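# Eight arms sort parcels into matching colour trays

## Task

Place every parcel inside the tray that shares its colour, resting flat on that tray's floor.

## Robot and tools

Robots: eight identical i2rt Big YAM arms, arm1 to arm8, each with six joints, a two-finger gripper and a wrist camera (armN_cam_wrist). Eight more cameras, cam_arm1 to cam_arm8, are fixed in the room. The feet sit around a central work area on tops at z=+0.720 m: arm1 to arm4 along y of about -0.61, arm5 to arm8 along y of about +0.64, spread in x from about -2.15 to +2.17. Each foot faces its own +x, rotated per its calibrated quaternion. A hand reaches about 1.0 m from the joint1 axis.

Frame: one shared scene frame in metres, origin on the floor, +z up. The hand point lies between the finger pads, roughly 1 cm behind the tips. Fingers point along the hand's +z and open along its y. Quaternions are written w, x, y, z.

Tool move: arguments are arm1 ... arm8 and cameras. Each arm's entry is an object with joints, target, speed, or a mix. An arm left out receives nothing new (but may still push toward an earlier target). joints: absolute targets by name: joint1_rad (-2.879 to 2.879, spin about the foot, positive counter-clockwise seen from above, 0 points along the foot's +x), joint2_rad (0 to 3.141, shoulder, 0 = upper arm level pointing back, positive raises then brings it forward), joint3_rad (0 to 3.019, elbow, 0 folded, positive opens), joint4_rad (-1.692 to 1.57, hand pitch, positive tips fingers up), joint5_rad (-1.57 to 1.57, sideways swing, positive to the arm's right), joint6_rad (-2.094 to 2.094, roll, positive clockwise seen from behind the hand), gripper_m (0 to 0.093, fingertip gap in metres). target: one list of seven numbers [x, y, z, qw, qx, qy, qz], an absolute hand pose in the scene frame, same form as the printed hand line; the hand runs in a straight line from its current hand_target toward it. With target, joints may only contain gripper_m. speed: top path speed in m/s, 0.002 to 0.5, default 0.25, allowed only with target; rotation is capped at twice that value in rad/s. All hand paths in one call finish together, paced by the slowest; a path lasts 0.5 to 10 s and one action at most 15 s. cameras: list of camera names, or "all"; omitted or null means all, [] means none. Unknown keys make a call invalid; out-of-range values get it refused, and a refusal or a stop cancels the later move, wait and finished_scene calls in that reply.

wait: seconds (0 to 10) plus optional cameras; commands nothing, returns state and images. zoom_image: camera and region [x0, y0, x1, y1] in image pixels from the top-left, max 504 by 504, on that camera's latest image (which must have been returned). finished_scene: scene = the current scene's number; irreversible, ends the scene, which must already be solved and stable without help.

Results: per-robot state (joint_positions, Joint velocities, torques, hand, hand_target, statuses) and images in the order named by the pictures line. The move line gives, for each arm sent a motion, done or its worst status, e.g. "move: arm1 done; arm2 time_out". Arms under "as last shown" were not commanded; their status reads "not commanded" and other omitted lines are unchanged. Velocities "within noise" means the arm is still. Status words: off_target (rested away from target, maybe still pushing); time_out (each joint keeps a nearby target and keeps pushing; on_its_own lists unfinished ones; send the reported position to relieve it); not_followed, "joint command not followed", "pose unreachable" (a safety check held the arm back; gripper commands still happen; it may keep retrying until given new targets); limit_stop_at_motor_heat (resend the target). In on_its_own, "held at" is the target, not the reading. Images may lag the state slightly.

Behaviour to expect: the controller limits each step to within 100 mm and 20 degrees of the measured hand, favours position over orientation, and hands often land a centimetre or more off, lag, drift, or overshoot speed near full stretch. Reported hand positions are less accurate at long reach. Joint moves can swing the hand widely since joints run at different rates. Tiny joint changes may not move at all. The arm does not stop on contact and can push hard.

Gripper: gripping a hard part reads up to ~0.005 m below its width; closed on nothing reads 0.000 to 0.002; in free air readings run up to ~0.002 wider than truth. Commanding about 0.005 below the touch reading gives full force (50 to 64 N per pad, varies); soft parts crush more with smaller targets. Release with a target clearly above the reading.

Torques: six numbers per arm, include gravity, offset and noisy; numbers 3 and 4 wrap at ±28 N m.

Cameras: calibration (K, distortion, T_world_to_cam, pos_world) is given per camera; fixed cameras may be off by a couple of degrees and millimetres, wrist cameras depend on joint readings.

Avoid: pushing anything out of the work area; hard contact between two arms (the clearance check can be late, and fingers, housings and wrist cameras may still meet); drops, releasing parts while moving, slams and heavy pushes. Loose objects can be nudged by outside pushes now and then. Motors heat when holding loads, stretched out or pushing against blocks; MOTOR HOT appears near 85 °C, and at 100 °C the arm goes limp (OVER-TEMPERATURE FAULT) for 30 to 60 s or more. The scene keeps running while the operator thinks, with arms holding their last command.

Each tool is called by a JSON object that holds its "fn" and its "kwargs", one argument or row to a line.

## Session

{"fn": "move", "kwargs": {
  "cameras": ["cam_arm1","cam_arm2","cam_arm3","cam_arm4","cam_arm5","cam_arm6","cam_arm7","cam_arm8"]
}}

Scene clock: 0.00 s.
Joint torques (N m): no reading
Heat: arm1: hottest joint1_rad 30 °C; arm2: hottest joint2_rad 30 °C; arm3: hottest joint1_rad 30 °C; arm4: hottest joint3_rad 34 °C; arm5: hottest joint3_rad 32 °C; arm6: hottest joint2_rad 31 °C; arm7: hottest joint3_rad 33 °C; arm8: hottest joint1_rad 29 °C.
Joint velocities: within noise
arm1.joint_positions: joint1_rad=+0.458 joint2_rad=+0.456 joint3_rad=+1.438 joint4_rad=-1.139 joint5_rad=+0.063 joint6_rad=-0.074 gripper_m=+0.09396
arm1.joint_status: not commanded
arm1.hand: x=-1.9866 y=-0.6052 z=+1.4040 quat_wxyz=(-0.650, +0.024, -0.759, +0.041) (m; scene frame)
arm1.hand_target: x=-1.9921 y=-0.6053 z=+1.4119 quat_wxyz=(-0.658, +0.023, -0.752, +0.041) (m; scene frame)
arm1.hand_status: not commanded
arm2.joint_positions: joint1_rad=-0.133 joint2_rad=+0.490 joint3_rad=+1.431 joint4_rad=-1.371 joint5_rad=+0.122 joint6_rad=+0.254 gripper_m=+0.09396
arm2.joint_status: not commanded
arm2.hand: x=-0.9557 y=-0.4897 z=+1.3731 quat_wxyz=(-0.193, +0.711, -0.448, -0.506) (m; scene frame)
arm2.hand_target: x=-0.9532 y=-0.4923 z=+1.3817 quat_wxyz=(-0.195, +0.705, -0.446, -0.516) (m; scene frame)
arm2.hand_status: not commanded
arm3.joint_positions: joint1_rad=+0.288 joint2_rad=+0.566 joint3_rad=+1.355 joint4_rad=-1.309 joint5_rad=+0.227 joint6_rad=-0.408 gripper_m=+0.09396
arm3.joint_status: not commanded
arm3.hand: x=+0.2384 y=-0.5089 z=+1.2929 quat_wxyz=(-0.272, +0.862, -0.018, -0.428) (m; scene frame)
arm3.hand_target: x=+0.2407 y=-0.5098 z=+1.3061 quat_wxyz=(-0.276, +0.854, -0.020, -0.440) (m; scene frame)
arm3.hand_status: not commanded
arm4.joint_positions: joint1_rad=-0.202 joint2_rad=+0.526 joint3_rad=+1.372 joint4_rad=-1.530 joint5_rad=+0.176 joint6_rad=+0.279 gripper_m=+0.09396
arm4.joint_status: not commanded
arm4.hand: x=+1.8391 y=-0.5129 z=+1.2624 quat_wxyz=(-0.405, +0.175, -0.887, -0.138) (m; scene frame)
arm4.hand_target: x=+1.8372 y=-0.5146 z=+1.2716 quat_wxyz=(-0.414, +0.173, -0.882, -0.143) (m; scene frame)
arm4.hand_status: not commanded
arm5.joint_positions: joint1_rad=+0.150 joint2_rad=+0.484 joint3_rad=+1.403 joint4_rad=-1.356 joint5_rad=-0.018 joint6_rad=+0.258 gripper_m=+0.09396
arm5.joint_status: not commanded
arm5.hand: x=+1.9905 y=+0.6571 z=+1.3561 quat_wxyz=(+0.044, +0.831, -0.149, -0.534) (m; scene frame)
arm5.hand_target: x=+1.9935 y=+0.6567 z=+1.3668 quat_wxyz=(+0.045, +0.825, -0.147, -0.545) (m; scene frame)
arm5.hand_status: not commanded
arm6.joint_positions: joint1_rad=+0.005 joint2_rad=+0.600 joint3_rad=+1.377 joint4_rad=-1.425 joint5_rad=+0.198 joint6_rad=-0.419 gripper_m=+0.09396
arm6.joint_status: not commanded
arm6.hand: x=+1.0055 y=+0.4776 z=+1.3387 quat_wxyz=(-0.341, -0.130, -0.883, +0.295) (m; scene frame)
arm6.hand_target: x=+1.0039 y=+0.4787 z=+1.3519 quat_wxyz=(-0.354, -0.130, -0.876, +0.302) (m; scene frame)
arm6.hand_status: not commanded
arm7.joint_positions: joint1_rad=-0.316 joint2_rad=+0.535 joint3_rad=+1.368 joint4_rad=-1.177 joint5_rad=-0.073 joint6_rad=-0.126 gripper_m=+0.09396
arm7.joint_status: not commanded
arm7.hand: x=-0.2873 y=+0.4416 z=+1.3804 quat_wxyz=(-0.508, -0.311, -0.757, +0.270) (m; scene frame)
arm7.hand_target: x=-0.2897 y=+0.4449 z=+1.3917 quat_wxyz=(-0.517, -0.307, -0.750, +0.275) (m; scene frame)
arm7.hand_status: not commanded
arm8.joint_positions: joint1_rad=+0.154 joint2_rad=+0.581 joint3_rad=+1.368 joint4_rad=-1.211 joint5_rad=-0.224 joint6_rad=+0.370 gripper_m=+0.09396
arm8.joint_status: not commanded
arm8.hand: x=-1.7287 y=+0.4302 z=+1.3236 quat_wxyz=(-0.435, -0.755, -0.361, +0.333) (m; scene frame)
arm8.hand_target: x=-1.7273 y=+0.4330 z=+1.3347 quat_wxyz=(-0.441, -0.748, -0.360, +0.341) (m; scene frame)
arm8.hand_status: not commanded
pictures: cam_arm1, cam_arm2, cam_arm3, cam_arm4, cam_arm5, cam_arm6, cam_arm7, cam_arm8

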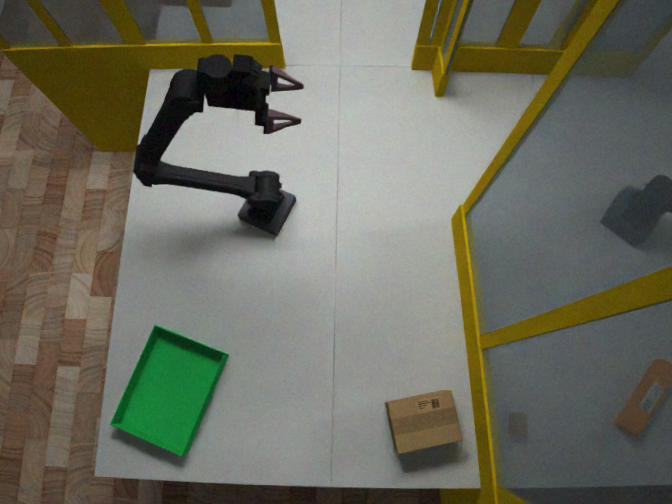

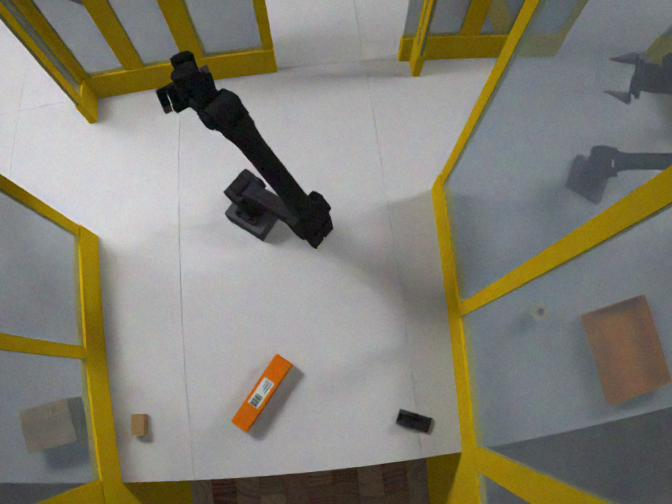

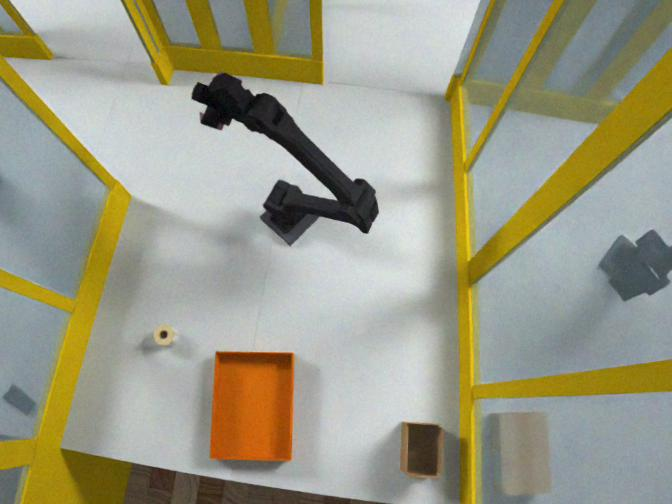

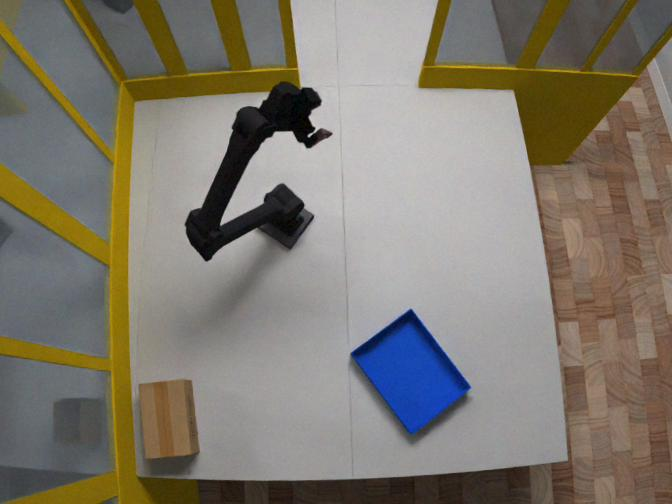

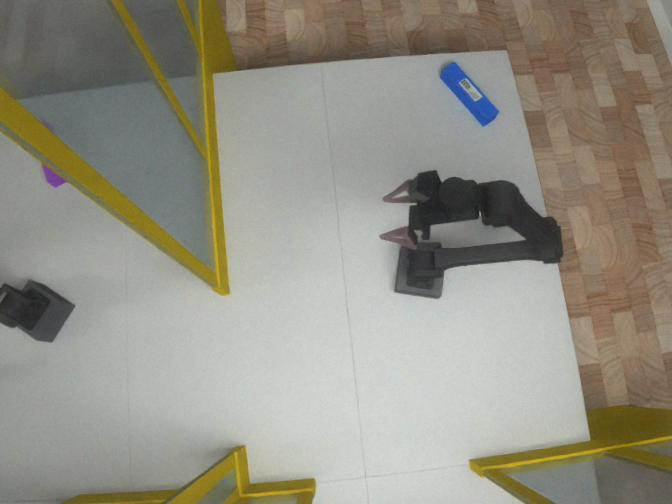

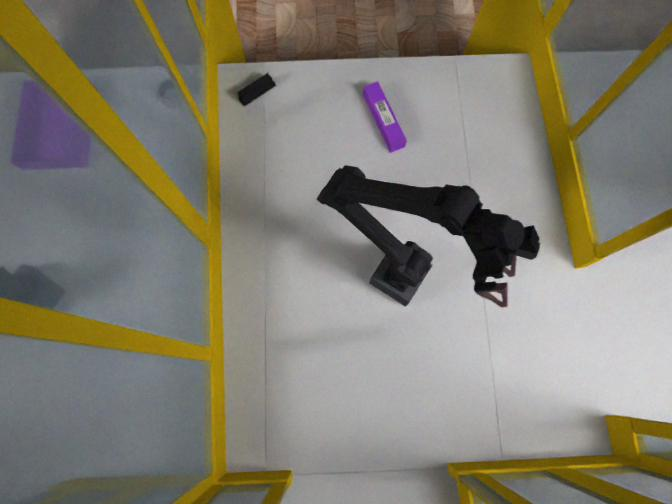

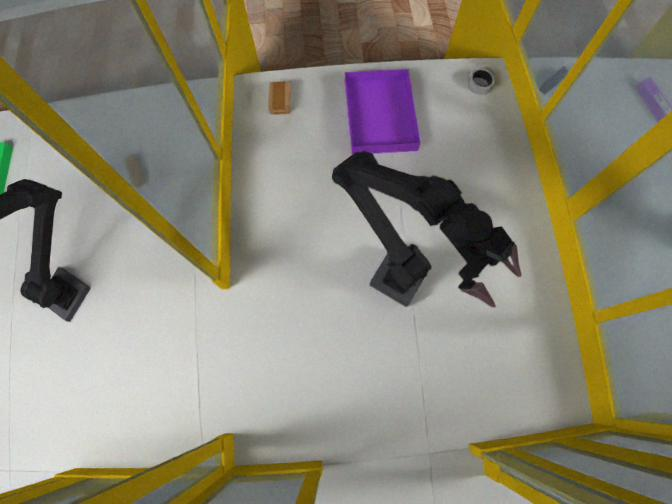

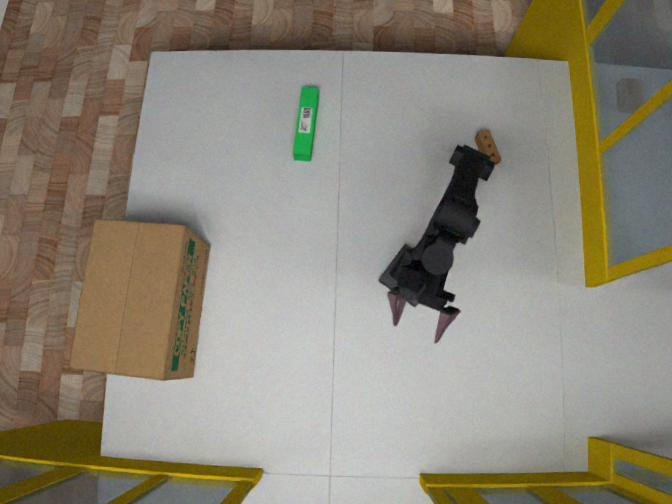

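{"fn": "move", "kwargs": {
  "arm8": {"joints":{"joint1_rad":-1.942,"joint2_rad":1.2,"joint3_rad":1.15,"joint4_rad":-1.52,"joint5_rad":0,"joint6_rad":0.683}},
  "arm5": {"joints":{"joint1_rad":-1.716,"joint2_rad":1.35,"joint3_rad":1.3,"joint4_rad":-1.52,"joint5_rad":0,"joint6_rad":-0.947}},
  "arm2": {"joints":{"joint1_rad":2.178,"joint2_rad":1.35,"joint3_rad":1.3,"joint4_rad":-1.52,"joint5_rad":0,"joint6_rad":0.593}},
  "arm6": {"joints":{"joint1_rad":2.21,"joint2_rad":1.35,"joint3_rad":1.3,"joint4_rad":-1.52,"joint5_rad":0,"joint6_rad":-0.241}},
  "arm1": {"joints":{"joint1_rad":1.548,"joint2_rad":1.25,"joint3_rad":1.2,"joint4_rad":-1.52,"joint5_rad":0,"joint6_rad":-0.447}},
  "arm4": {"joints":{"joint1_rad":0.188,"joint2_rad":1.25,"joint3_rad":1.2,"joint4_rad":-1.52,"joint5_rad":0,"joint6_rad":-0.431}},
  "arm3": {"joints":{"joint1_rad":0.251,"joint2_rad":1.25,"joint3_rad":1.2,"joint4_rad":-1.52,"joint5_rad":0,"joint6_rad":-0.36}},
  "cameras": ["cam_arm8"]
}}

{"fn": "move", "kwargs": {
  "arm8": {"target":[-2.015,1.178,0.90,0,-0.676,0.737,0],"speed":0.3},
  "arm5": {"target":[2.448,1.300,0.90,0,-0.87,0.492,0],"speed":0.3},
  "arm2": {"target":[-0.886,-1.233,0.90,0,0.895,0.446,0],"speed":0.3},
  "arm6": {"target":[0.8365,1.291,0.90,0,-0.793,0.609,0],"speed":0.3},
  "cameras": ["arm8_cam_wrist","arm5_cam_wrist","arm2_cam_wrist","arm6_cam_wrist"]
}}

Scene clock: 112.70 s.
Joint torques (N m): arm1=[2.02 -6.77 8.76 -0.02 0.03 -0.08] | arm2=[-0.21 -12.63 8.81 0.17 0.11 0.07] | arm3=[-1.96 -10.17 10.22 -0.28 -0.29 0.12] | arm4=[1.08 -6.24 10.35 0.5 -0.15 -0.04] | arm5=[-0.44 -8.64 7.54 -0.13 -0.3 -0.18] | arm6=[-1.26 -7.47 9.25 -0.17 0.08 -0.01] | arm7=[-0.32 1.61 10.41 1.58 -0.1 0.11] | arm8=[2.2 -7.59 10.48 -0.58 -0.05 0.02]
Heat: arm1: hottest joint3_rad 32 °C; arm2: hottest joint3_rad 36 °C; arm3: hottest joint3_rad 32 °C; arm4: hottest joint3_rad 40 °C; arm5: hottest joint3_rad 35 °C; arm6: hottest joint3_rad 34 °C; arm7: hottest joint3_rad 43 °C; arm8: hottest joint3_rad 37 °C.
move: arm1 done; arm2 done; arm3 done; arm4 done; arm5 done; arm6 done; arm8 done
Joint velocities: within noise
arm1.joint_positions: joint1_rad=+1.536 joint2_rad=+1.241 joint3_rad=+1.200 joint4_rad=-1.509 joint5_rad=+0.001 joint6_rad=-0.439 gripper_m=+0.09398
arm1.joint_status: all done
arm1.hand: x=-1.9967 y=-0.2896 z=+1.0124 quat_wxyz=(-0.007, +0.700, -0.714, +0.002) (m; scene frame)
arm1.hand_target: x=-2.0012 y=-0.2895 z=+1.0095 quat_wxyz=(+0.002, +0.707, -0.707, +0.005) (m; scene frame)
arm1.hand_status: not commanded
arm2.joint_positions: joint1_rad=+2.183 joint2_rad=+1.357 joint3_rad=+1.294 joint4_rad=-1.510 joint5_rad=-0.001 joint6_rad=+0.580 gripper_m=+0.09399
arm2.joint_status: all done
arm2.hand: x=-0.8732 y=-1.0112 z=+1.0421 quat_wxyz=(-0.001, +0.891, +0.454, +0.001) (m; scene frame)
arm2.hand_target: x=-0.8752 y=-1.0095 z=+1.0468 quat_wxyz=(+0.000, +0.895, +0.446, +0.000) (m; scene frame)
arm2.hand_status: not commanded
arm3.joint_positions: joint1_rad=+0.267 joint2_rad=+1.250 joint3_rad=+1.188 joint4_rad=-1.508 joint5_rad=+0.004 joint6_rad=-0.376 gripper_m=+0.09396
arm3.joint_status: all done
arm3.hand: x=+0.1066 y=-0.4947 z=+0.9922 quat_wxyz=(-0.005, +1.000, +0.016, +0.003) (m; scene frame)
arm3.hand_target: x=+0.1079 y=-0.4901 z=+0.9968 quat_wxyz=(-0.003, +1.000, +0.000, +0.002) (m; scene frame)
arm3.hand_status: not commanded
arm4.joint_positions: joint1_rad=+0.176 joint2_rad=+1.238 joint3_rad=+1.199 joint4_rad=-1.526 joint5_rad=+0.001 joint6_rad=-0.422 gripper_m=+0.09398
arm4.joint_status: all done
arm4.hand: x=+1.8390 y=-0.2974 z=+0.9985 quat_wxyz=(+0.005, +0.700, -0.714, -0.001) (m; scene frame)
arm4.hand_target: x=+1.8366 y=-0.2925 z=+0.9952 quat_wxyz=(+0.007, +0.707, -0.707, -0.001) (m; scene frame)
arm4.hand_status: not commanded
arm5.joint_positions: joint1_rad=-1.721 joint2_rad=+1.363 joint3_rad=+1.287 joint4_rad=-1.509 joint5_rad=+0.002 joint6_rad=-0.937 gripper_m=+0.09397
arm5.joint_status: all done
arm5.hand: x=+2.3195 y=+0.9976 z=+1.0332 quat_wxyz=(+0.003, +0.867, -0.499, +0.002) (m; scene frame)
arm5.hand_target: x=+2.3171 y=+0.9977 z=+1.0428 quat_wxyz=(-0.004, +0.870, -0.493, +0.000) (m; scene frame)
arm5.hand_status: not commanded
arm6.joint_positions: joint1_rad=+2.219 joint2_rad=+1.352 joint3_rad=+1.288 joint4_rad=-1.511 joint5_rad=-0.002 joint6_rad=-0.250 gripper_m=+0.09399
arm6.joint_status: all done
arm6.hand: x=+0.8390 y=+1.0144 z=+1.0620 quat_wxyz=(+0.002, +0.799, -0.601, +0.000) (m; scene frame)
arm6.hand_target: x=+0.8425 y=+1.0151 z=+1.0671 quat_wxyz=(+0.000, +0.794, -0.608, +0.000) (m; scene frame)
arm6.hand_status: not commanded
arm7: as last shown
arm8.joint_positions: joint1_rad=-1.944 joint2_rad=+1.202 joint3_rad=+1.144 joint4_rad=-1.510 joint5_rad=+0.000 joint6_rad=+0.677 gripper_m=+0.09399
arm8.joint_status: all done
arm8.hand: x=-1.8448 y=+0.9303 z=+0.9973 quat_wxyz=(+0.000, -0.676, +0.737, +0.001) (m; scene frame)
arm8.hand_target: x=-1.8450 y=+0.9289 z=+1.0004 quat_wxyz=(+0.000, -0.675, +0.738, +0.000) (m; scene frame)
arm8.hand_status: not commanded
pictures: cam_arm8

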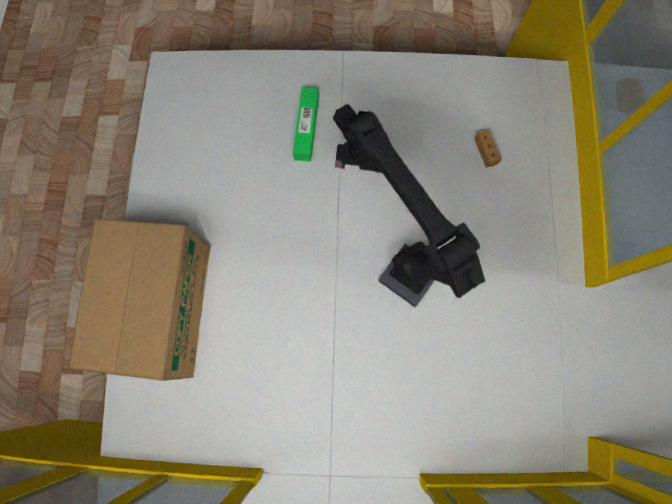

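Scene clock: 115.10 s.
Joint torques (N m): arm1=[2.02 -6.95 8.61 -0.17 0.03 -0.08] | arm2=[-0.03 -21.48 11.36 0.32 0.09 0.07] | arm3=[-1.85 -10.11 10.21 -0.29 -0.3 0.13] | arm4=[1.08 -6.24 10.35 0.51 -0.16 -0.04] | arm5=[-0.79 -20.37 10.14 -0.31 -0.3 -0.14] | arm6=[-1.26 -15.79 12.34 -0.2 0.09 -0.01] | arm7=[-0.38 1.73 10.43 1.58 -0.09 0.12] | arm8=[2.14 -18.78 14.39 -0.64 -0.05 0.01]
Heat: arm1: hottest joint3_rad 32 °C; arm2: hottest joint3_rad 36 °C; arm3: hottest joint3_rad 32 °C; arm4: hottest joint3_rad 41 °C; arm5: hottest joint3_rad 36 °C; arm6: hottest joint3_rad 35 °C; arm7: hottest joint3_rad 43 °C; arm8: hottest joint3_rad 37 °C.
move: arm2 off_target; arm5 off_target; arm6 off_target; arm8 off_target
Joint velocities: within noise
arm1, arm3, arm4, arm7: as last shown
arm2.joint_positions: joint1_rad=+2.183 joint2_rad=+1.986 joint3_rad=+1.696 joint4_rad=-1.307 joint5_rad=-0.001 joint6_rad=+0.581 gripper_m=+0.09399
arm2.joint_status: not commanded
arm2.hand: x=-0.8834 y=-1.2186 z=+0.8910 quat_wxyz=(-0.012, +0.891, +0.453, +0.007) (m; scene frame)
arm2.hand_target: x=-0.8860 y=-1.2325 z=+0.9003 quat_wxyz=(+0.001, +0.895, +0.446, +0.000) (m; scene frame)
arm2.hand_status: off_target (0.017 m and 1.8 deg from the pose sent, 0.264 m and 1.0 deg at the start)
arm5.joint_positions: joint1_rad=-1.721 joint2_rad=+2.333 joint3_rad=+2.276 joint4_rad=-1.553 joint5_rad=+0.001 joint6_rad=-0.939 gripper_m=+0.09397
arm5.joint_status: not commanded
arm5.hand: x=+2.4465 y=+1.2886 z=+0.8851 quat_wxyz=(+0.016, +0.867, -0.498, +0.003) (m; scene frame)
arm5.hand_target: x=+2.4477 y=+1.2992 z=+0.9000 quat_wxyz=(-0.001, +0.870, -0.492, +0.000) (m; scene frame)
arm5.hand_status: off_target (0.019 m and 2.0 deg from the pose sent, 0.355 m and 1.0 deg at the start)
arm6.joint_positions: joint1_rad=+2.219 joint2_rad=+2.145 joint3_rad=+1.895 joint4_rad=-1.352 joint5_rad=-0.002 joint6_rad=-0.249 gripper_m=+0.09399
arm6.joint_status: not commanded
arm6.hand: x=+0.8311 y=+1.2752 z=+0.8884 quat_wxyz=(+0.012, +0.798, -0.602, +0.009) (m; scene frame)
arm6.hand_target: x=+0.8365 y=+1.2901 z=+0.9001 quat_wxyz=(+0.000, +0.793, -0.609, +0.000) (m; scene frame)
arm6.hand_status: off_target (0.020 m and 2.0 deg from the pose sent, 0.321 m and 1.1 deg at the start)
arm8.joint_positions: joint1_rad=-1.944 joint2_rad=+2.016 joint3_rad=+1.851 joint4_rad=-1.427 joint5_rad=+0.000 joint6_rad=+0.677 gripper_m=+0.09399
arm8.joint_status: not commanded
arm8.hand: x=-2.0047 y=+1.1685 z=+0.8912 quat_wxyz=(-0.002, -0.676, +0.737, -0.011) (m; scene frame)
arm8.hand_target: x=-2.0147 y=+1.1774 z=+0.9002 quat_wxyz=(+0.000, -0.676, +0.737, +0.001) (m; scene frame)
arm8.hand_status: off_target (0.017 m and 1.3 deg from the pose sent, 0.316 m and 0.1 deg at the start)
pictures: arm2_cam_wrist, arm5_cam_wrist, arm6_cam_wrist, arm8_cam_wrist
camera_calibration:
arm2_cam_wrist: T_world_to_cam=[[-0.804889, 0.592824, 0.0267218, -0.013648], [0.486244, 0.633032, 0.60236, 0.668696], [0.340178, 0.497826, -0.797777, 1.73856], [0, 0, 0, 1]] pos_world=[-0.927553, -1.28071, 0.984549]
arm5_cam_wrist: T_world_to_cam=[[0.869687, 0.493237, -0.0190357, -2.74535], [0.408768, -0.698062, 0.587893, -0.613257], [0.276682, -0.519064, -0.808714, 0.831879], [0, 0, 0, 1]] pos_world=[2.40811, 1.35782, 0.981023]
arm6_cam_wrist: T_world_to_cam=[[0.959395, 0.282052, -0.00275355, -1.15598], [0.227472, -0.767894, 0.598828, 0.26399], [0.166786, -0.575139, -0.800873, 1.4306], [0, 0, 0, 1]] pos_world=[0.810387, 1.35156, 0.984461]
arm8_cam_wrist: T_world_to_cam=[[0.995813, -0.0913306, 0.003866, 2.1006], [-0.0750224, -0.792371, 0.605408, 0.240186], [-0.052229, -0.603164, -0.795906, 1.42993], [0, 0, 0, 1]] pos_world=[-1.9991, 1.24465, 0.984558]

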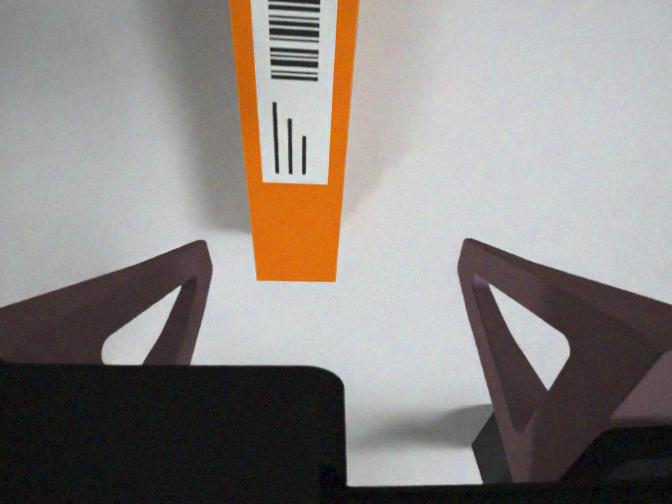

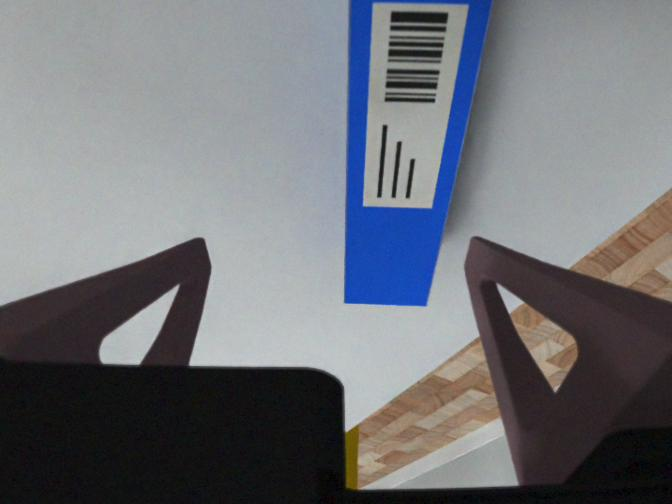

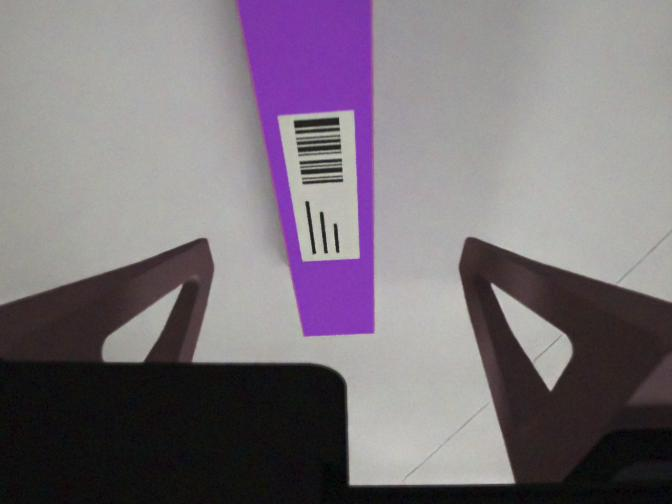

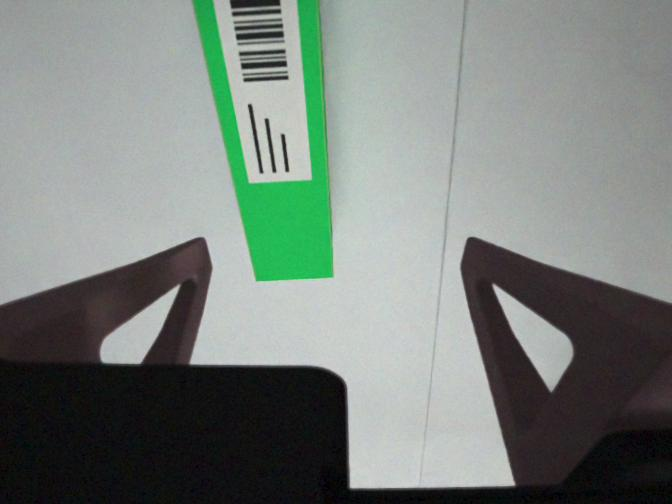

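{"fn": "move", "kwargs": {
  "arm8": {"target":[-2.045,1.199,0.762,0,-0.682,0.731,0],"speed":0.16},
  "arm5": {"target":[2.480,1.320,0.763,0,-0.87,0.492,0],"speed":0.16},
  "arm2": {"target":[-0.878,-1.257,0.762,0,0.9085,0.418,0],"speed":0.16},
  "arm6": {"target":[0.830,1.271,0.763,0,-0.819,0.574,0],"speed":0.16},
  "cameras": ["arm8_cam_wrist","arm5_cam_wrist","arm2_cam_wrist","arm6_cam_wrist"]
}}

Scene clock: 150.30 s.
Joint torques (N m): arm1=[2.08 -7.18 8.73 -0.13 0.05 -0.05] | arm2=[0.79 -23.3 8.09 0.9 0.09 0.08] | arm3=[-2.02 -10.17 10.22 -0.25 -0.29 0.13] | arm4=[1.08 -6.24 10.36 0.5 -0.15 -0.03] | arm5=[-0.67 -20.95 9.54 0.55 -0.26 -0.17] | arm6=[-0.44 -16.09 7.51 0.57 0.08 -0.19] | arm7=[-0.21 1.44 10.45 1.55 -0.1 0.12] | arm8=[2.26 -21.42 10.86 0.23 -0.02 0.02]
Heat: arm1: hottest joint3_rad 35 °C; arm2: hottest joint3_rad 40 °C; arm3: hottest joint3_rad 34 °C; arm4: hottest joint3_rad 43 °C; arm5: hottest joint3_rad 41 °C; arm6: hottest joint3_rad 40 °C; arm7: hottest joint3_rad 44 °C; arm8: hottest joint3_rad 43 °C.
move: arm2 done; arm5 off_target; arm6 done; arm8 done
Joint velocities: within noise
arm1, arm3, arm4, arm7: as last shown
arm2.joint_positions: joint1_rad=+2.187 joint2_rad=+2.189 joint3_rad=+1.686 joint4_rad=-1.075 joint5_rad=-0.001 joint6_rad=+0.658 gripper_m=+0.09399
arm2.joint_status: not commanded
arm2.hand: x=-0.8822 y=-1.2515 z=+0.7662 quat_wxyz=(-0.004, +0.907, +0.421, +0.003) (m; scene frame)
arm2.hand_target: x=-0.8780 y=-1.2569 z=+0.7621 quat_wxyz=(+0.000, +0.908, +0.418, +0.000) (m; scene frame)
arm2.hand_status: done (0.008 m and 0.6 deg from the pose sent, 0.135 m and 4.8 deg at the start)
arm3.hand_target: x=+0.1079 y=-0.4902 z=+0.9968 quat_wxyz=(-0.003, +1.000, +0.000, +0.002) (m; scene frame)
arm4.joint_positions: joint1_rad=+0.176 joint2_rad=+1.238 joint3_rad=+1.199 joint4_rad=-1.526 joint5_rad=+0.001 joint6_rad=-0.423 gripper_m=+0.09398
arm5.joint_positions: joint1_rad=-1.738 joint2_rad=+2.528 joint3_rad=+2.292 joint4_rad=-1.386 joint5_rad=+0.002 joint6_rad=-0.968 gripper_m=+0.09397
arm5.joint_status: not commanded
arm5.hand: x=+2.4681 y=+1.3077 z=+0.7538 quat_wxyz=(+0.022, +0.870, -0.493, +0.003) (m; scene frame)
arm5.hand_target: x=+2.4796 y=+1.3193 z=+0.7636 quat_wxyz=(+0.000, +0.871, -0.492, +0.000) (m; scene frame)
arm5.hand_status: off_target (0.019 m and 2.5 deg from the pose sent, 0.130 m and 2.0 deg at the start)
arm6.joint_positions: joint1_rad=+2.219 joint2_rad=+2.239 joint3_rad=+1.719 joint4_rad=-1.059 joint5_rad=-0.001 joint6_rad=-0.306 gripper_m=+0.09399
arm6.joint_status: not commanded
arm6.hand: x=+0.8313 y=+1.2671 z=+0.7669 quat_wxyz=(+0.004, +0.816, -0.579, +0.002) (m; scene frame)
arm6.hand_target: x=+0.8300 y=+1.2709 z=+0.7631 quat_wxyz=(+0.000, +0.819, -0.574, +0.000) (m; scene frame)
arm6.hand_status: done (0.006 m and 0.8 deg from the pose sent, 0.126 m and 4.3 deg at the start)
arm8.joint_positions: joint1_rad=-1.926 joint2_rad=+2.220 joint3_rad=+1.851 joint4_rad=-1.217 joint5_rad=+0.000 joint6_rad=+0.678 gripper_m=+0.09399
arm8.joint_status: not commanded
arm8.hand: x=-2.0367 y=+1.1943 z=+0.7641 quat_wxyz=(-0.001, -0.682, +0.731, -0.008) (m; scene frame)
arm8.hand_target: x=-2.0448 y=+1.1989 z=+0.7621 quat_wxyz=(+0.000, -0.682, +0.731, +0.000) (m; scene frame)
arm8.hand_status: done (0.010 m and 1.0 deg from the pose sent, 0.139 m and 1.6 deg at the start)
pictures: arm2_cam_wrist, arm5_cam_wrist, arm6_cam_wrist, arm8_cam_wrist
camera_calibration:
arm2_cam_wrist: T_world_to_cam=[[-0.760039, 0.649656, 0.0169876, 0.128367], [0.532315, 0.60734, 0.589727, 0.782276], [0.372803, 0.457258, -0.807424, 1.64041], [0, 0, 0, 1]] pos_world=[-0.930402, -1.30859, 0.860994]
arm5_cam_wrist: T_world_to_cam=[[0.863288, 0.503888, -0.02882, -2.76677], [0.42069, -0.686852, 0.592667, -0.579294], [0.278842, -0.523767, -0.804932, 0.727614], [0, 0, 0, 1]] pos_world=[2.42933, 1.37735, 0.84927]
arm6_cam_wrist: T_world_to_cam=[[0.941568, 0.336813, 0.00264828, -1.21301], [0.272503, -0.766362, 0.581748, 0.30423], [0.19797, -0.547034, -0.813365, 1.27661], [0, 0, 0, 1]] pos_world=[0.806498, 1.34006, 0.86458]
arm8_cam_wrist: T_world_to_cam=[[0.997241, -0.0742358, 0.000254396, 2.12051], [-0.0594373, -0.796383, 0.601865, 0.374487], [-0.0444774, -0.600219, -0.798598, 1.35705], [0, 0, 0, 1]] pos_world=[-2.03204, 1.27018, 0.857811]

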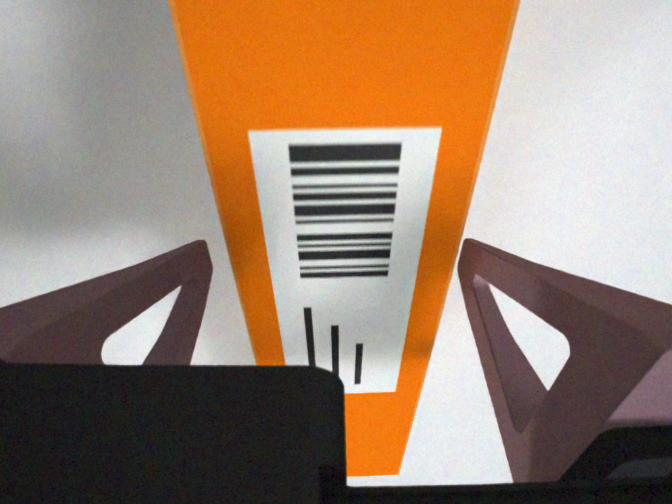

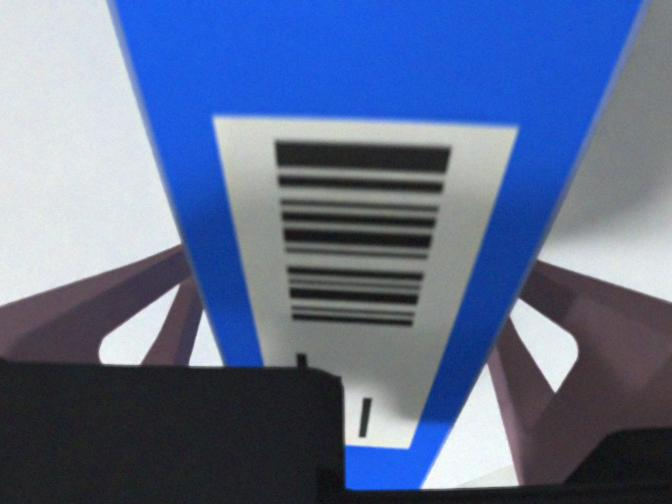

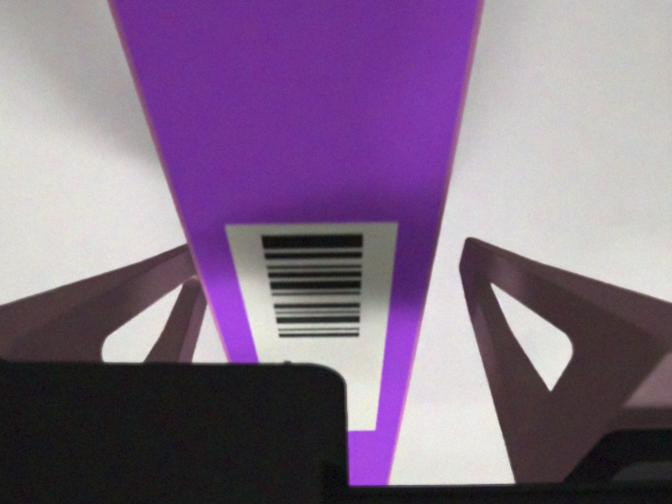

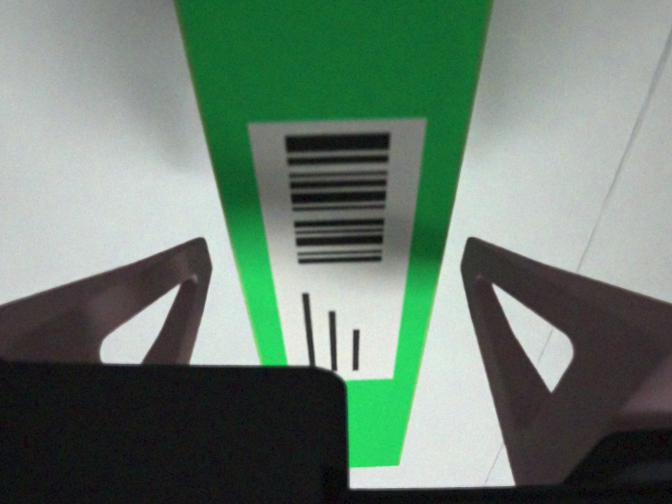

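{"fn": "move", "kwargs": {
  "arm8": {"joints":{"gripper_m":0.05}},
  "arm5": {"joints":{"gripper_m":0.05}},
  "arm2": {"joints":{"gripper_m":0.05}},
  "arm6": {"joints":{"gripper_m":0.05}},
  "cameras": []
}}

{"fn": "move", "kwargs": {
  "arm8": {"target":[-2.037,1.192,0.90,0,-0.682,0.731,0],"speed":0.2},
  "arm5": {"target":[2.470,1.306,0.90,0,-0.87,0.492,0],"speed":0.2},
  "arm2": {"target":[-0.880,-1.25,0.90,0,0.9085,0.418,0],"speed":0.2},
  "arm6": {"target":[0.830,1.265,0.90,0,-0.819,0.574,0],"speed":0.2},
  "cameras": []
}}

{"fn": "move", "kwargs": {
  "arm8": {"joints":{"joint2_rad":1.2,"joint3_rad":1.15,"joint4_rad":-1.52,"joint5_rad":0}},
  "arm5": {"joints":{"joint2_rad":1.25,"joint3_rad":1.2,"joint4_rad":-1.52,"joint5_rad":0}},
  "arm2": {"joints":{"joint2_rad":1.25,"joint3_rad":1.2,"joint4_rad":-1.52,"joint5_rad":0}},
  "arm6": {"joints":{"joint2_rad":1.25,"joint3_rad":1.2,"joint4_rad":-1.52,"joint5_rad":0}},
  "cameras": ["cam_arm8","cam_arm2"]
}}

{"fn": "move", "kwargs": {
  "arm8": {"joints":{"joint1_rad":0.309,"joint6_rad":-0.295}},
  "arm5": {"joints":{"joint1_rad":1.539,"joint6_rad":-0.293}},
  "arm2": {"joints":{"joint1_rad":-2.094,"joint6_rad":0.387}},
  "arm6": {"joints":{"joint1_rad":-1.134,"joint6_rad":-0.18}},
  "cameras": ["cam_arm2","cam_arm3","cam_arm4","cam_arm8"]
}}

Scene clock: 169.43 s.
Joint torques (N m): arm1=[2.2 -7.06 8.72 -0.05 0.03 -0.06] | arm2=[0.79 -23.36 8.1 0.87 0.1 0.07] | arm3=[-1.85 -10.29 10.24 -0.27 -0.3 0.13] | arm4=[1.14 -6.18 10.35 0.5 -0.15 -0.03] | arm5=[-1.44 -21.01 9.51 0.53 -0.24 -0.21] | arm6=[-0.5 -15.91 7.57 0.57 0.07 -0.17] | arm7=[-0.32 1.55 10.48 1.62 -0.1 0.12] | arm8=[2.49 -20.84 10.92 0.27 -0.03 0.03]
Heat: arm1: hottest joint3_rad 36 °C; arm2: hottest joint3_rad 38 °C; arm3: hottest joint3_rad 34 °C; arm4: hottest joint3_rad 44 °C; arm5: hottest joint3_rad 42 °C; arm6: hottest joint3_rad 37 °C; arm7: hottest joint3_rad 44 °C; arm8: hottest joint3_rad 42 °C.
move: arm2 off_target; arm5 off_target; arm6 off_target; arm8 off_target
Joint velocities: within noise
arm1, arm3, arm4, arm7: as last shown
arm2.joint_positions: joint1_rad=+2.187 joint2_rad=+2.189 joint3_rad=+1.686 joint4_rad=-1.075 joint5_rad=-0.001 joint6_rad=+0.658 gripper_m=+0.05858
arm2.joint_status: gripper_m off_target (ended at +0.05862, target +0.05000)
arm2.hand: x=-0.8822 y=-1.2516 z=+0.7662 quat_wxyz=(-0.004, +0.907, +0.421, +0.002) (m; scene frame)
arm2.hand_target: x=-0.8780 y=-1.2569 z=+0.7621 quat_wxyz=(+0.000, +0.908, +0.418, +0.000) (m; scene frame)
arm2.hand_status: not commanded
arm5.joint_positions: joint1_rad=-1.738 joint2_rad=+2.528 joint3_rad=+2.293 joint4_rad=-1.386 joint5_rad=+0.000 joint6_rad=-0.968 gripper_m=+0.05892
arm5.joint_status: gripper_m off_target (ended at +0.05895, target +0.05000)
arm5.hand: x=+2.4679 y=+1.3079 z=+0.7536 quat_wxyz=(+0.022, +0.870, -0.493, +0.002) (m; scene frame)
arm5.hand_target: x=+2.4795 y=+1.3192 z=+0.7634 quat_wxyz=(+0.000, +0.870, -0.492, +0.000) (m; scene frame)
arm5.hand_status: not commanded
arm6.joint_positions: joint1_rad=+2.219 joint2_rad=+2.239 joint3_rad=+1.719 joint4_rad=-1.059 joint5_rad=-0.001 joint6_rad=-0.307 gripper_m=+0.05940
arm6.joint_status: gripper_m off_target (ended at +0.05942, target +0.05000)
arm6.hand: x=+0.8313 y=+1.2671 z=+0.7669 quat_wxyz=(+0.004, +0.816, -0.578, +0.002) (m; scene frame)
arm6.hand_target: x=+0.8300 y=+1.2709 z=+0.7631 quat_wxyz=(+0.000, +0.819, -0.574, +0.000) (m; scene frame)
arm6.hand_status: not commanded
arm8.joint_positions: joint1_rad=-1.926 joint2_rad=+2.220 joint3_rad=+1.851 joint4_rad=-1.217 joint5_rad=+0.000 joint6_rad=+0.678 gripper_m=+0.05989
arm8.joint_status: gripper_m off_target (ended at +0.05991, target +0.05000)
arm8.hand: x=-2.0368 y=+1.1945 z=+0.7641 quat_wxyz=(-0.001, -0.682, +0.731, -0.008) (m; scene frame)
arm8.hand_target: x=-2.0448 y=+1.1989 z=+0.7621 quat_wxyz=(+0.000, -0.682, +0.731, +0.000) (m; scene frame)
arm8.hand_status: not commanded
pictures: none
No camera images: "cameras" was empty.

Scene clock: 171.03 s.
Joint torques (N m): arm1=[2.14 -7.12 8.75 -0.08 0.02 -0.05] | arm2=[0.5 -22.77 11.26 0.1 0.1 0.04] | arm3=[-1.9 -10.17 10.22 -0.27 -0.3 0.12] | arm4=[1.08 -6.24 10.35 0.5 -0.15 -0.03] | arm5=[-1.26 -21.01 10.48 -0.34 -0.23 -0.12] | arm6=[-0.38 -17.49 11.69 -0.32 0.08 -0.17] | arm7=[-0.26 1.55 10.4 1.58 -0.1 0.12] | arm8=[2.14 -20.78 14.34 -0.65 -0.02 -0.01]
Heat: arm1: hottest joint3_rad 36 °C; arm2: hottest joint3_rad 38 °C; arm3: hottest joint3_rad 34 °C; arm4: hottest joint3_rad 44 °C; arm5: hottest joint3_rad 42 °C; arm6: hottest joint3_rad 37 °C; arm7: hottest joint3_rad 44 °C; arm8: hottest joint3_rad 42 °C.
move: arm2 off_target; arm5 off_target; arm6 off_target; arm8 off_target
Joint velocities: within noise
arm1, arm3, arm4, arm7: as last shown
arm2.joint_positions: joint1_rad=+2.187 joint2_rad=+2.036 joint3_rad=+1.771 joint4_rad=-1.328 joint5_rad=-0.001 joint6_rad=+0.658 gripper_m=+0.05858
arm2.joint_status: not commanded
arm2.hand: x=-0.8816 y=-1.2380 z=+0.8892 quat_wxyz=(-0.010, +0.907, +0.421, +0.006) (m; scene frame)
arm2.hand_target: x=-0.8800 y=-1.2495 z=+0.9002 quat_wxyz=(+0.000, +0.908, +0.418, +0.000) (m; scene frame)
arm2.hand_status: off_target (0.016 m and 1.4 deg from the pose sent, 0.134 m and 0.6 deg at the start)
arm5.joint_positions: joint1_rad=-1.738 joint2_rad=+2.404 joint3_rad=+2.399 joint4_rad=-1.609 joint5_rad=+0.000 joint6_rad=-0.968 gripper_m=+0.05892
arm5.joint_status: not commanded
arm5.hand: x=+2.4630 y=+1.2975 z=+0.8824 quat_wxyz=(+0.019, +0.870, -0.493, +0.002) (m; scene frame)
arm5.hand_target: x=+2.4695 y=+1.3053 z=+0.9001 quat_wxyz=(-0.001, +0.870, -0.492, +0.000) (m; scene frame)
arm5.hand_status: off_target (0.021 m and 2.1 deg from the pose sent, 0.146 m and 2.5 deg at the start)
arm6.joint_positions: joint1_rad=+2.219 joint2_rad=+2.103 joint3_rad=+1.773 joint4_rad=-1.300 joint5_rad=-0.001 joint6_rad=-0.307 gripper_m=+0.05940
arm6.joint_status: not commanded
arm6.hand: x=+0.8320 y=+1.2471 z=+0.8702 quat_wxyz=(+0.024, +0.815, -0.578, +0.017) (m; scene frame)
arm6.hand_target: x=+0.8300 y=+1.2636 z=+0.9002 quat_wxyz=(+0.000, +0.819, -0.574, +0.000) (m; scene frame)
arm6.hand_status: off_target (0.035 m and 3.5 deg from the pose sent, 0.133 m and 0.8 deg at the start)
arm8.joint_positions: joint1_rad=-1.926 joint2_rad=+2.102 joint3_rad=+1.972 joint4_rad=-1.474 joint5_rad=+0.000 joint6_rad=+0.678 gripper_m=+0.05989
arm8.joint_status: not commanded
arm8.hand: x=-2.0285 y=+1.1827 z=+0.8843 quat_wxyz=(-0.003, -0.682, +0.731, -0.017) (m; scene frame)
arm8.hand_target: x=-2.0364 y=+1.1914 z=+0.9001 quat_wxyz=(+0.000, -0.682, +0.731, +0.000) (m; scene frame)
arm8.hand_status: off_target (0.020 m and 2.0 deg from the pose sent, 0.136 m and 0.9 deg at the start)
pictures: none
No camera images: "cameras" was empty.

Scene clock: 172.83 s.
Joint torques (N m): arm1=[2.14 -6.83 8.7 -0.12 0.02 -0.08] | arm2=[0.5 -10.05 8.38 0.35 0.11 0.03] | arm3=[-2.08 -10.17 10.19 -0.24 -0.29 0.13] | arm4=[1.08 -6.18 10.35 0.5 -0.16 -0.03] | arm5=[-1.38 -6.53 7.42 0.59 -0.21 -0.12] | arm6=[-0.38 -7.41 8.69 -0.05 0.06 -0.17] | arm7=[-0.38 1.61 10.44 1.59 -0.08 0.13] | arm8=[2.2 -8 9.72 -0.42 -0.04 -0.02]
Heat: arm1: hottest joint3_rad 36 °C; arm2: hottest joint3_rad 38 °C; arm3: hottest joint3_rad 34 °C; arm4: hottest joint3_rad 44 °C; arm5: hottest joint3_rad 42 °C; arm6: hottest joint3_rad 37 °C; arm7: hottest joint3_rad 44 °C; arm8: hottest joint3_rad 41 °C.
move: arm2 done; arm5 done; arm6 done; arm8 done
Joint velocities: within noise
arm1, arm3, arm4, arm7: as last shown
arm2.joint_positions: joint1_rad=+2.187 joint2_rad=+1.249 joint3_rad=+1.200 joint4_rad=-1.515 joint5_rad=-0.001 joint6_rad=+0.658 gripper_m=+0.05858
arm2.joint_status: all done
arm2.hand: x=-0.8697 y=-0.9723 z=+1.0438 quat_wxyz=(+0.003, +0.907, +0.421, -0.001) (m; scene frame)
arm2.hand_target: x=-0.8687 y=-0.9713 z=+1.0433 quat_wxyz=(+0.000, +0.908, +0.418, +0.000) (m; scene frame)
arm2.hand_status: not commanded
arm5.joint_positions: joint1_rad=-1.738 joint2_rad=+1.262 joint3_rad=+1.191 joint4_rad=-1.526 joint5_rad=+0.000 joint6_rad=-0.968 gripper_m=+0.05892
arm5.joint_status: all done
arm5.hand: x=+2.3077 y=+0.9571 z=+1.0320 quat_wxyz=(+0.009, +0.870, -0.493, +0.001) (m; scene frame)
arm5.hand_target: x=+2.3100 y=+0.9590 z=+1.0391 quat_wxyz=(-0.004, +0.870, -0.492, +0.000) (m; scene frame)
arm5.hand_status: not commanded
arm6.joint_positions: joint1_rad=+2.219 joint2_rad=+1.266 joint3_rad=+1.195 joint4_rad=-1.515 joint5_rad=-0.001 joint6_rad=-0.307 gripper_m=+0.05940
arm6.joint_status: all done
arm6.hand: x=+0.8401 y=+0.9785 z=+1.0565 quat_wxyz=(+0.006, +0.816, -0.578, +0.004) (m; scene frame)
arm6.hand_target: x=+0.8394 y=+0.9767 z=+1.0636 quat_wxyz=(+0.000, +0.819, -0.574, +0.000) (m; scene frame)
arm6.hand_status: not commanded
arm8.joint_positions: joint1_rad=-1.926 joint2_rad=+1.208 joint3_rad=+1.152 joint4_rad=-1.516 joint5_rad=+0.000 joint6_rad=+0.678 gripper_m=+0.05989
arm8.joint_status: all done
arm8.hand: x=-1.8507 y=+0.9281 z=+0.9986 quat_wxyz=(+0.000, -0.682, +0.731, -0.001) (m; scene frame)
arm8.hand_target: x=-1.8500 y=+0.9255 z=+1.0003 quat_wxyz=(+0.000, -0.682, +0.731, +0.000) (m; scene frame)
arm8.hand_status: not commanded
pictures: cam_arm2, cam_arm8

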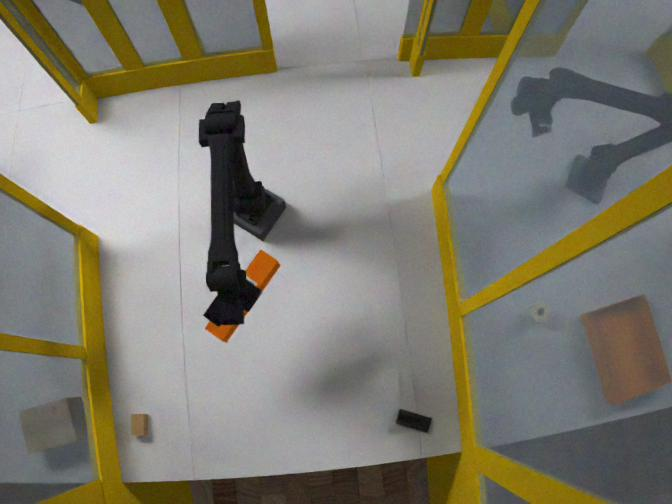

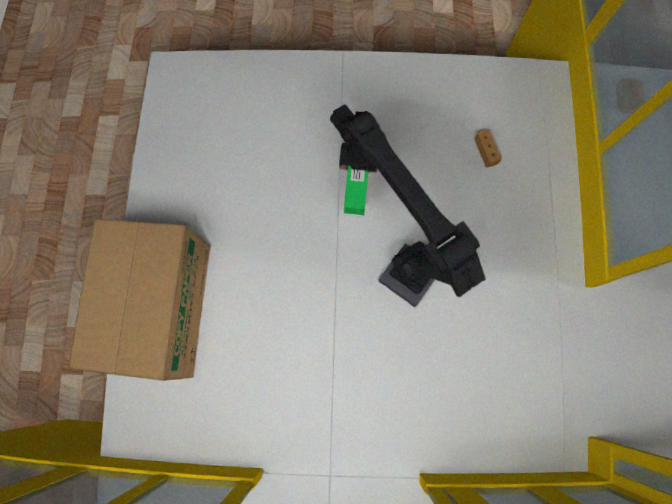

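Scene clock: 176.53 s.
Joint torques (N m): arm1=[2.08 -6.65 8.79 -0.06 0.04 -0.05] | arm2=[0.67 -9.99 8.39 0.38 -0.02 -0.19] | arm3=[-1.96 -10.17 10.21 -0.25 -0.29 0.12] | arm4=[1.14 -6.24 10.35 0.5 -0.15 -0.03] | arm5=[-1.67 -7 7.41 0.51 -0.14 0.02] | arm6=[-0.03 -7.36 8.69 -0.05 -0.04 -0.03] | arm7=[-0.26 1.49 10.44 1.58 -0.09 0.13] | arm8=[1.44 -8 9.7 -0.29 -0.06 -0.1]
Heat: arm1: hottest joint3_rad 36 °C; arm2: hottest joint3_rad 38 °C; arm3: hottest joint3_rad 34 °C; arm4: hottest joint3_rad 44 °C; arm5: hottest joint3_rad 41 °C; arm6: hottest joint3_rad 37 °C; arm7: hottest joint3_rad 44 °C; arm8: hottest joint3_rad 40 °C.
move: arm2 done; arm5 done; arm6 done; arm8 done
Joint velocities: within noise
arm1, arm3, arm4, arm7: as last shown
arm2.joint_positions: joint1_rad=-2.099 joint2_rad=+1.249 joint3_rad=+1.200 joint4_rad=-1.515 joint5_rad=+0.001 joint6_rad=+0.401 gripper_m=+0.05866
arm2.joint_status: all done
arm2.hand: x=-0.5295 y=-0.4936 z=+1.0442 quat_wxyz=(-0.003, -0.009, -1.000, -0.001) (m; scene frame)
arm2.hand_target: x=-0.5312 y=-0.4921 z=+1.0437 quat_wxyz=(+0.000, +0.000, -1.000, -0.001) (m; scene frame)
arm2.hand_status: not commanded
arm5.joint_positions: joint1_rad=+1.544 joint2_rad=+1.262 joint3_rad=+1.191 joint4_rad=-1.526 joint5_rad=-0.001 joint6_rad=-0.303 gripper_m=+0.05908
arm5.joint_status: all done
arm5.hand: x=+2.0655 y=+0.3110 z=+1.0271 quat_wxyz=(-0.006, +0.701, +0.712, +0.015) (m; scene frame)
arm5.hand_target: x=+2.0627 y=+0.3091 z=+1.0342 quat_wxyz=(-0.001, +0.707, +0.707, +0.003) (m; scene frame)
arm5.hand_status: not commanded
arm6.joint_positions: joint1_rad=-1.141 joint2_rad=+1.266 joint3_rad=+1.195 joint4_rad=-1.515 joint5_rad=+0.002 joint6_rad=-0.187 gripper_m=+0.05944
arm6.joint_status: all done
arm6.hand: x=+0.7843 y=+0.2842 z=+1.0565 quat_wxyz=(+0.005, -0.707, -0.707, -0.006) (m; scene frame)
arm6.hand_target: x=+0.7872 y=+0.2855 z=+1.0636 quat_wxyz=(+0.000, -0.707, -0.707, +0.000) (m; scene frame)
arm6.hand_status: not commanded
arm8.joint_positions: joint1_rad=+0.313 joint2_rad=+1.208 joint3_rad=+1.152 joint4_rad=-1.516 joint5_rad=-0.002 joint6_rad=-0.288 gripper_m=+0.05984
arm8.joint_status: all done
arm8.hand: x=-1.7573 y=+0.3376 z=+0.9992 quat_wxyz=(-0.001, -0.709, -0.705, +0.000) (m; scene frame)
arm8.hand_target: x=-1.7579 y=+0.3404 z=+1.0009 quat_wxyz=(-0.001, -0.708, -0.706, +0.001) (m; scene frame)
arm8.hand_status: not commanded
pictures: cam_arm2, cam_arm3, cam_arm4, cam_arm8

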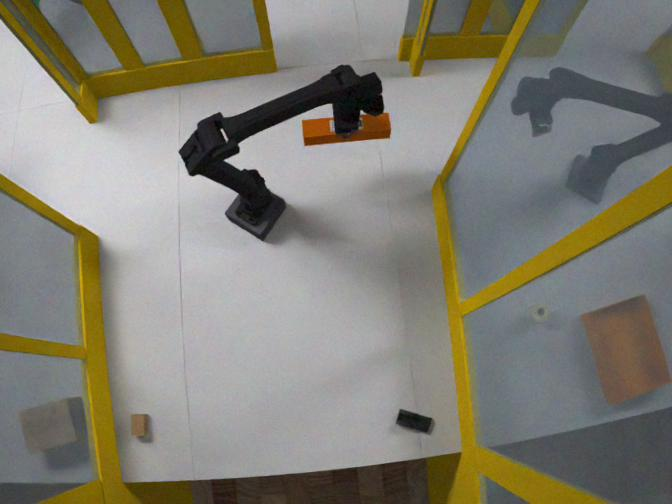

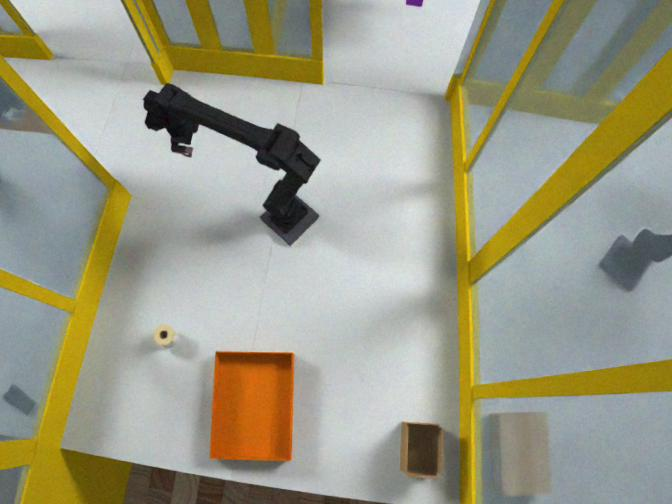

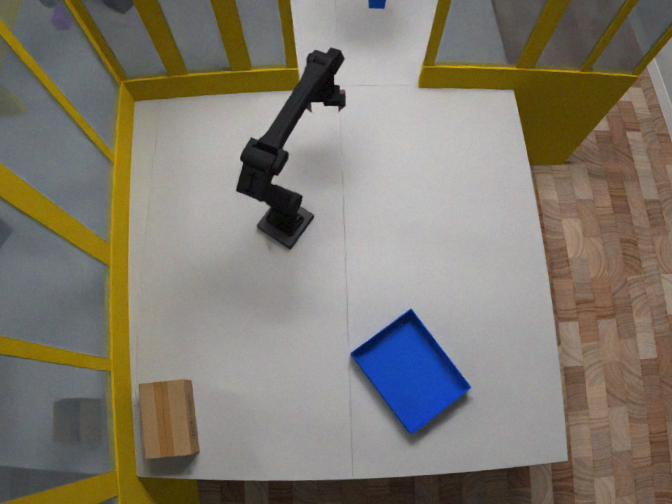

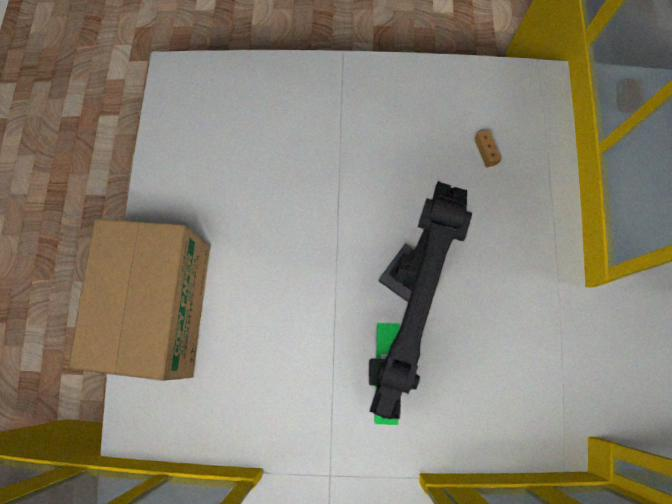

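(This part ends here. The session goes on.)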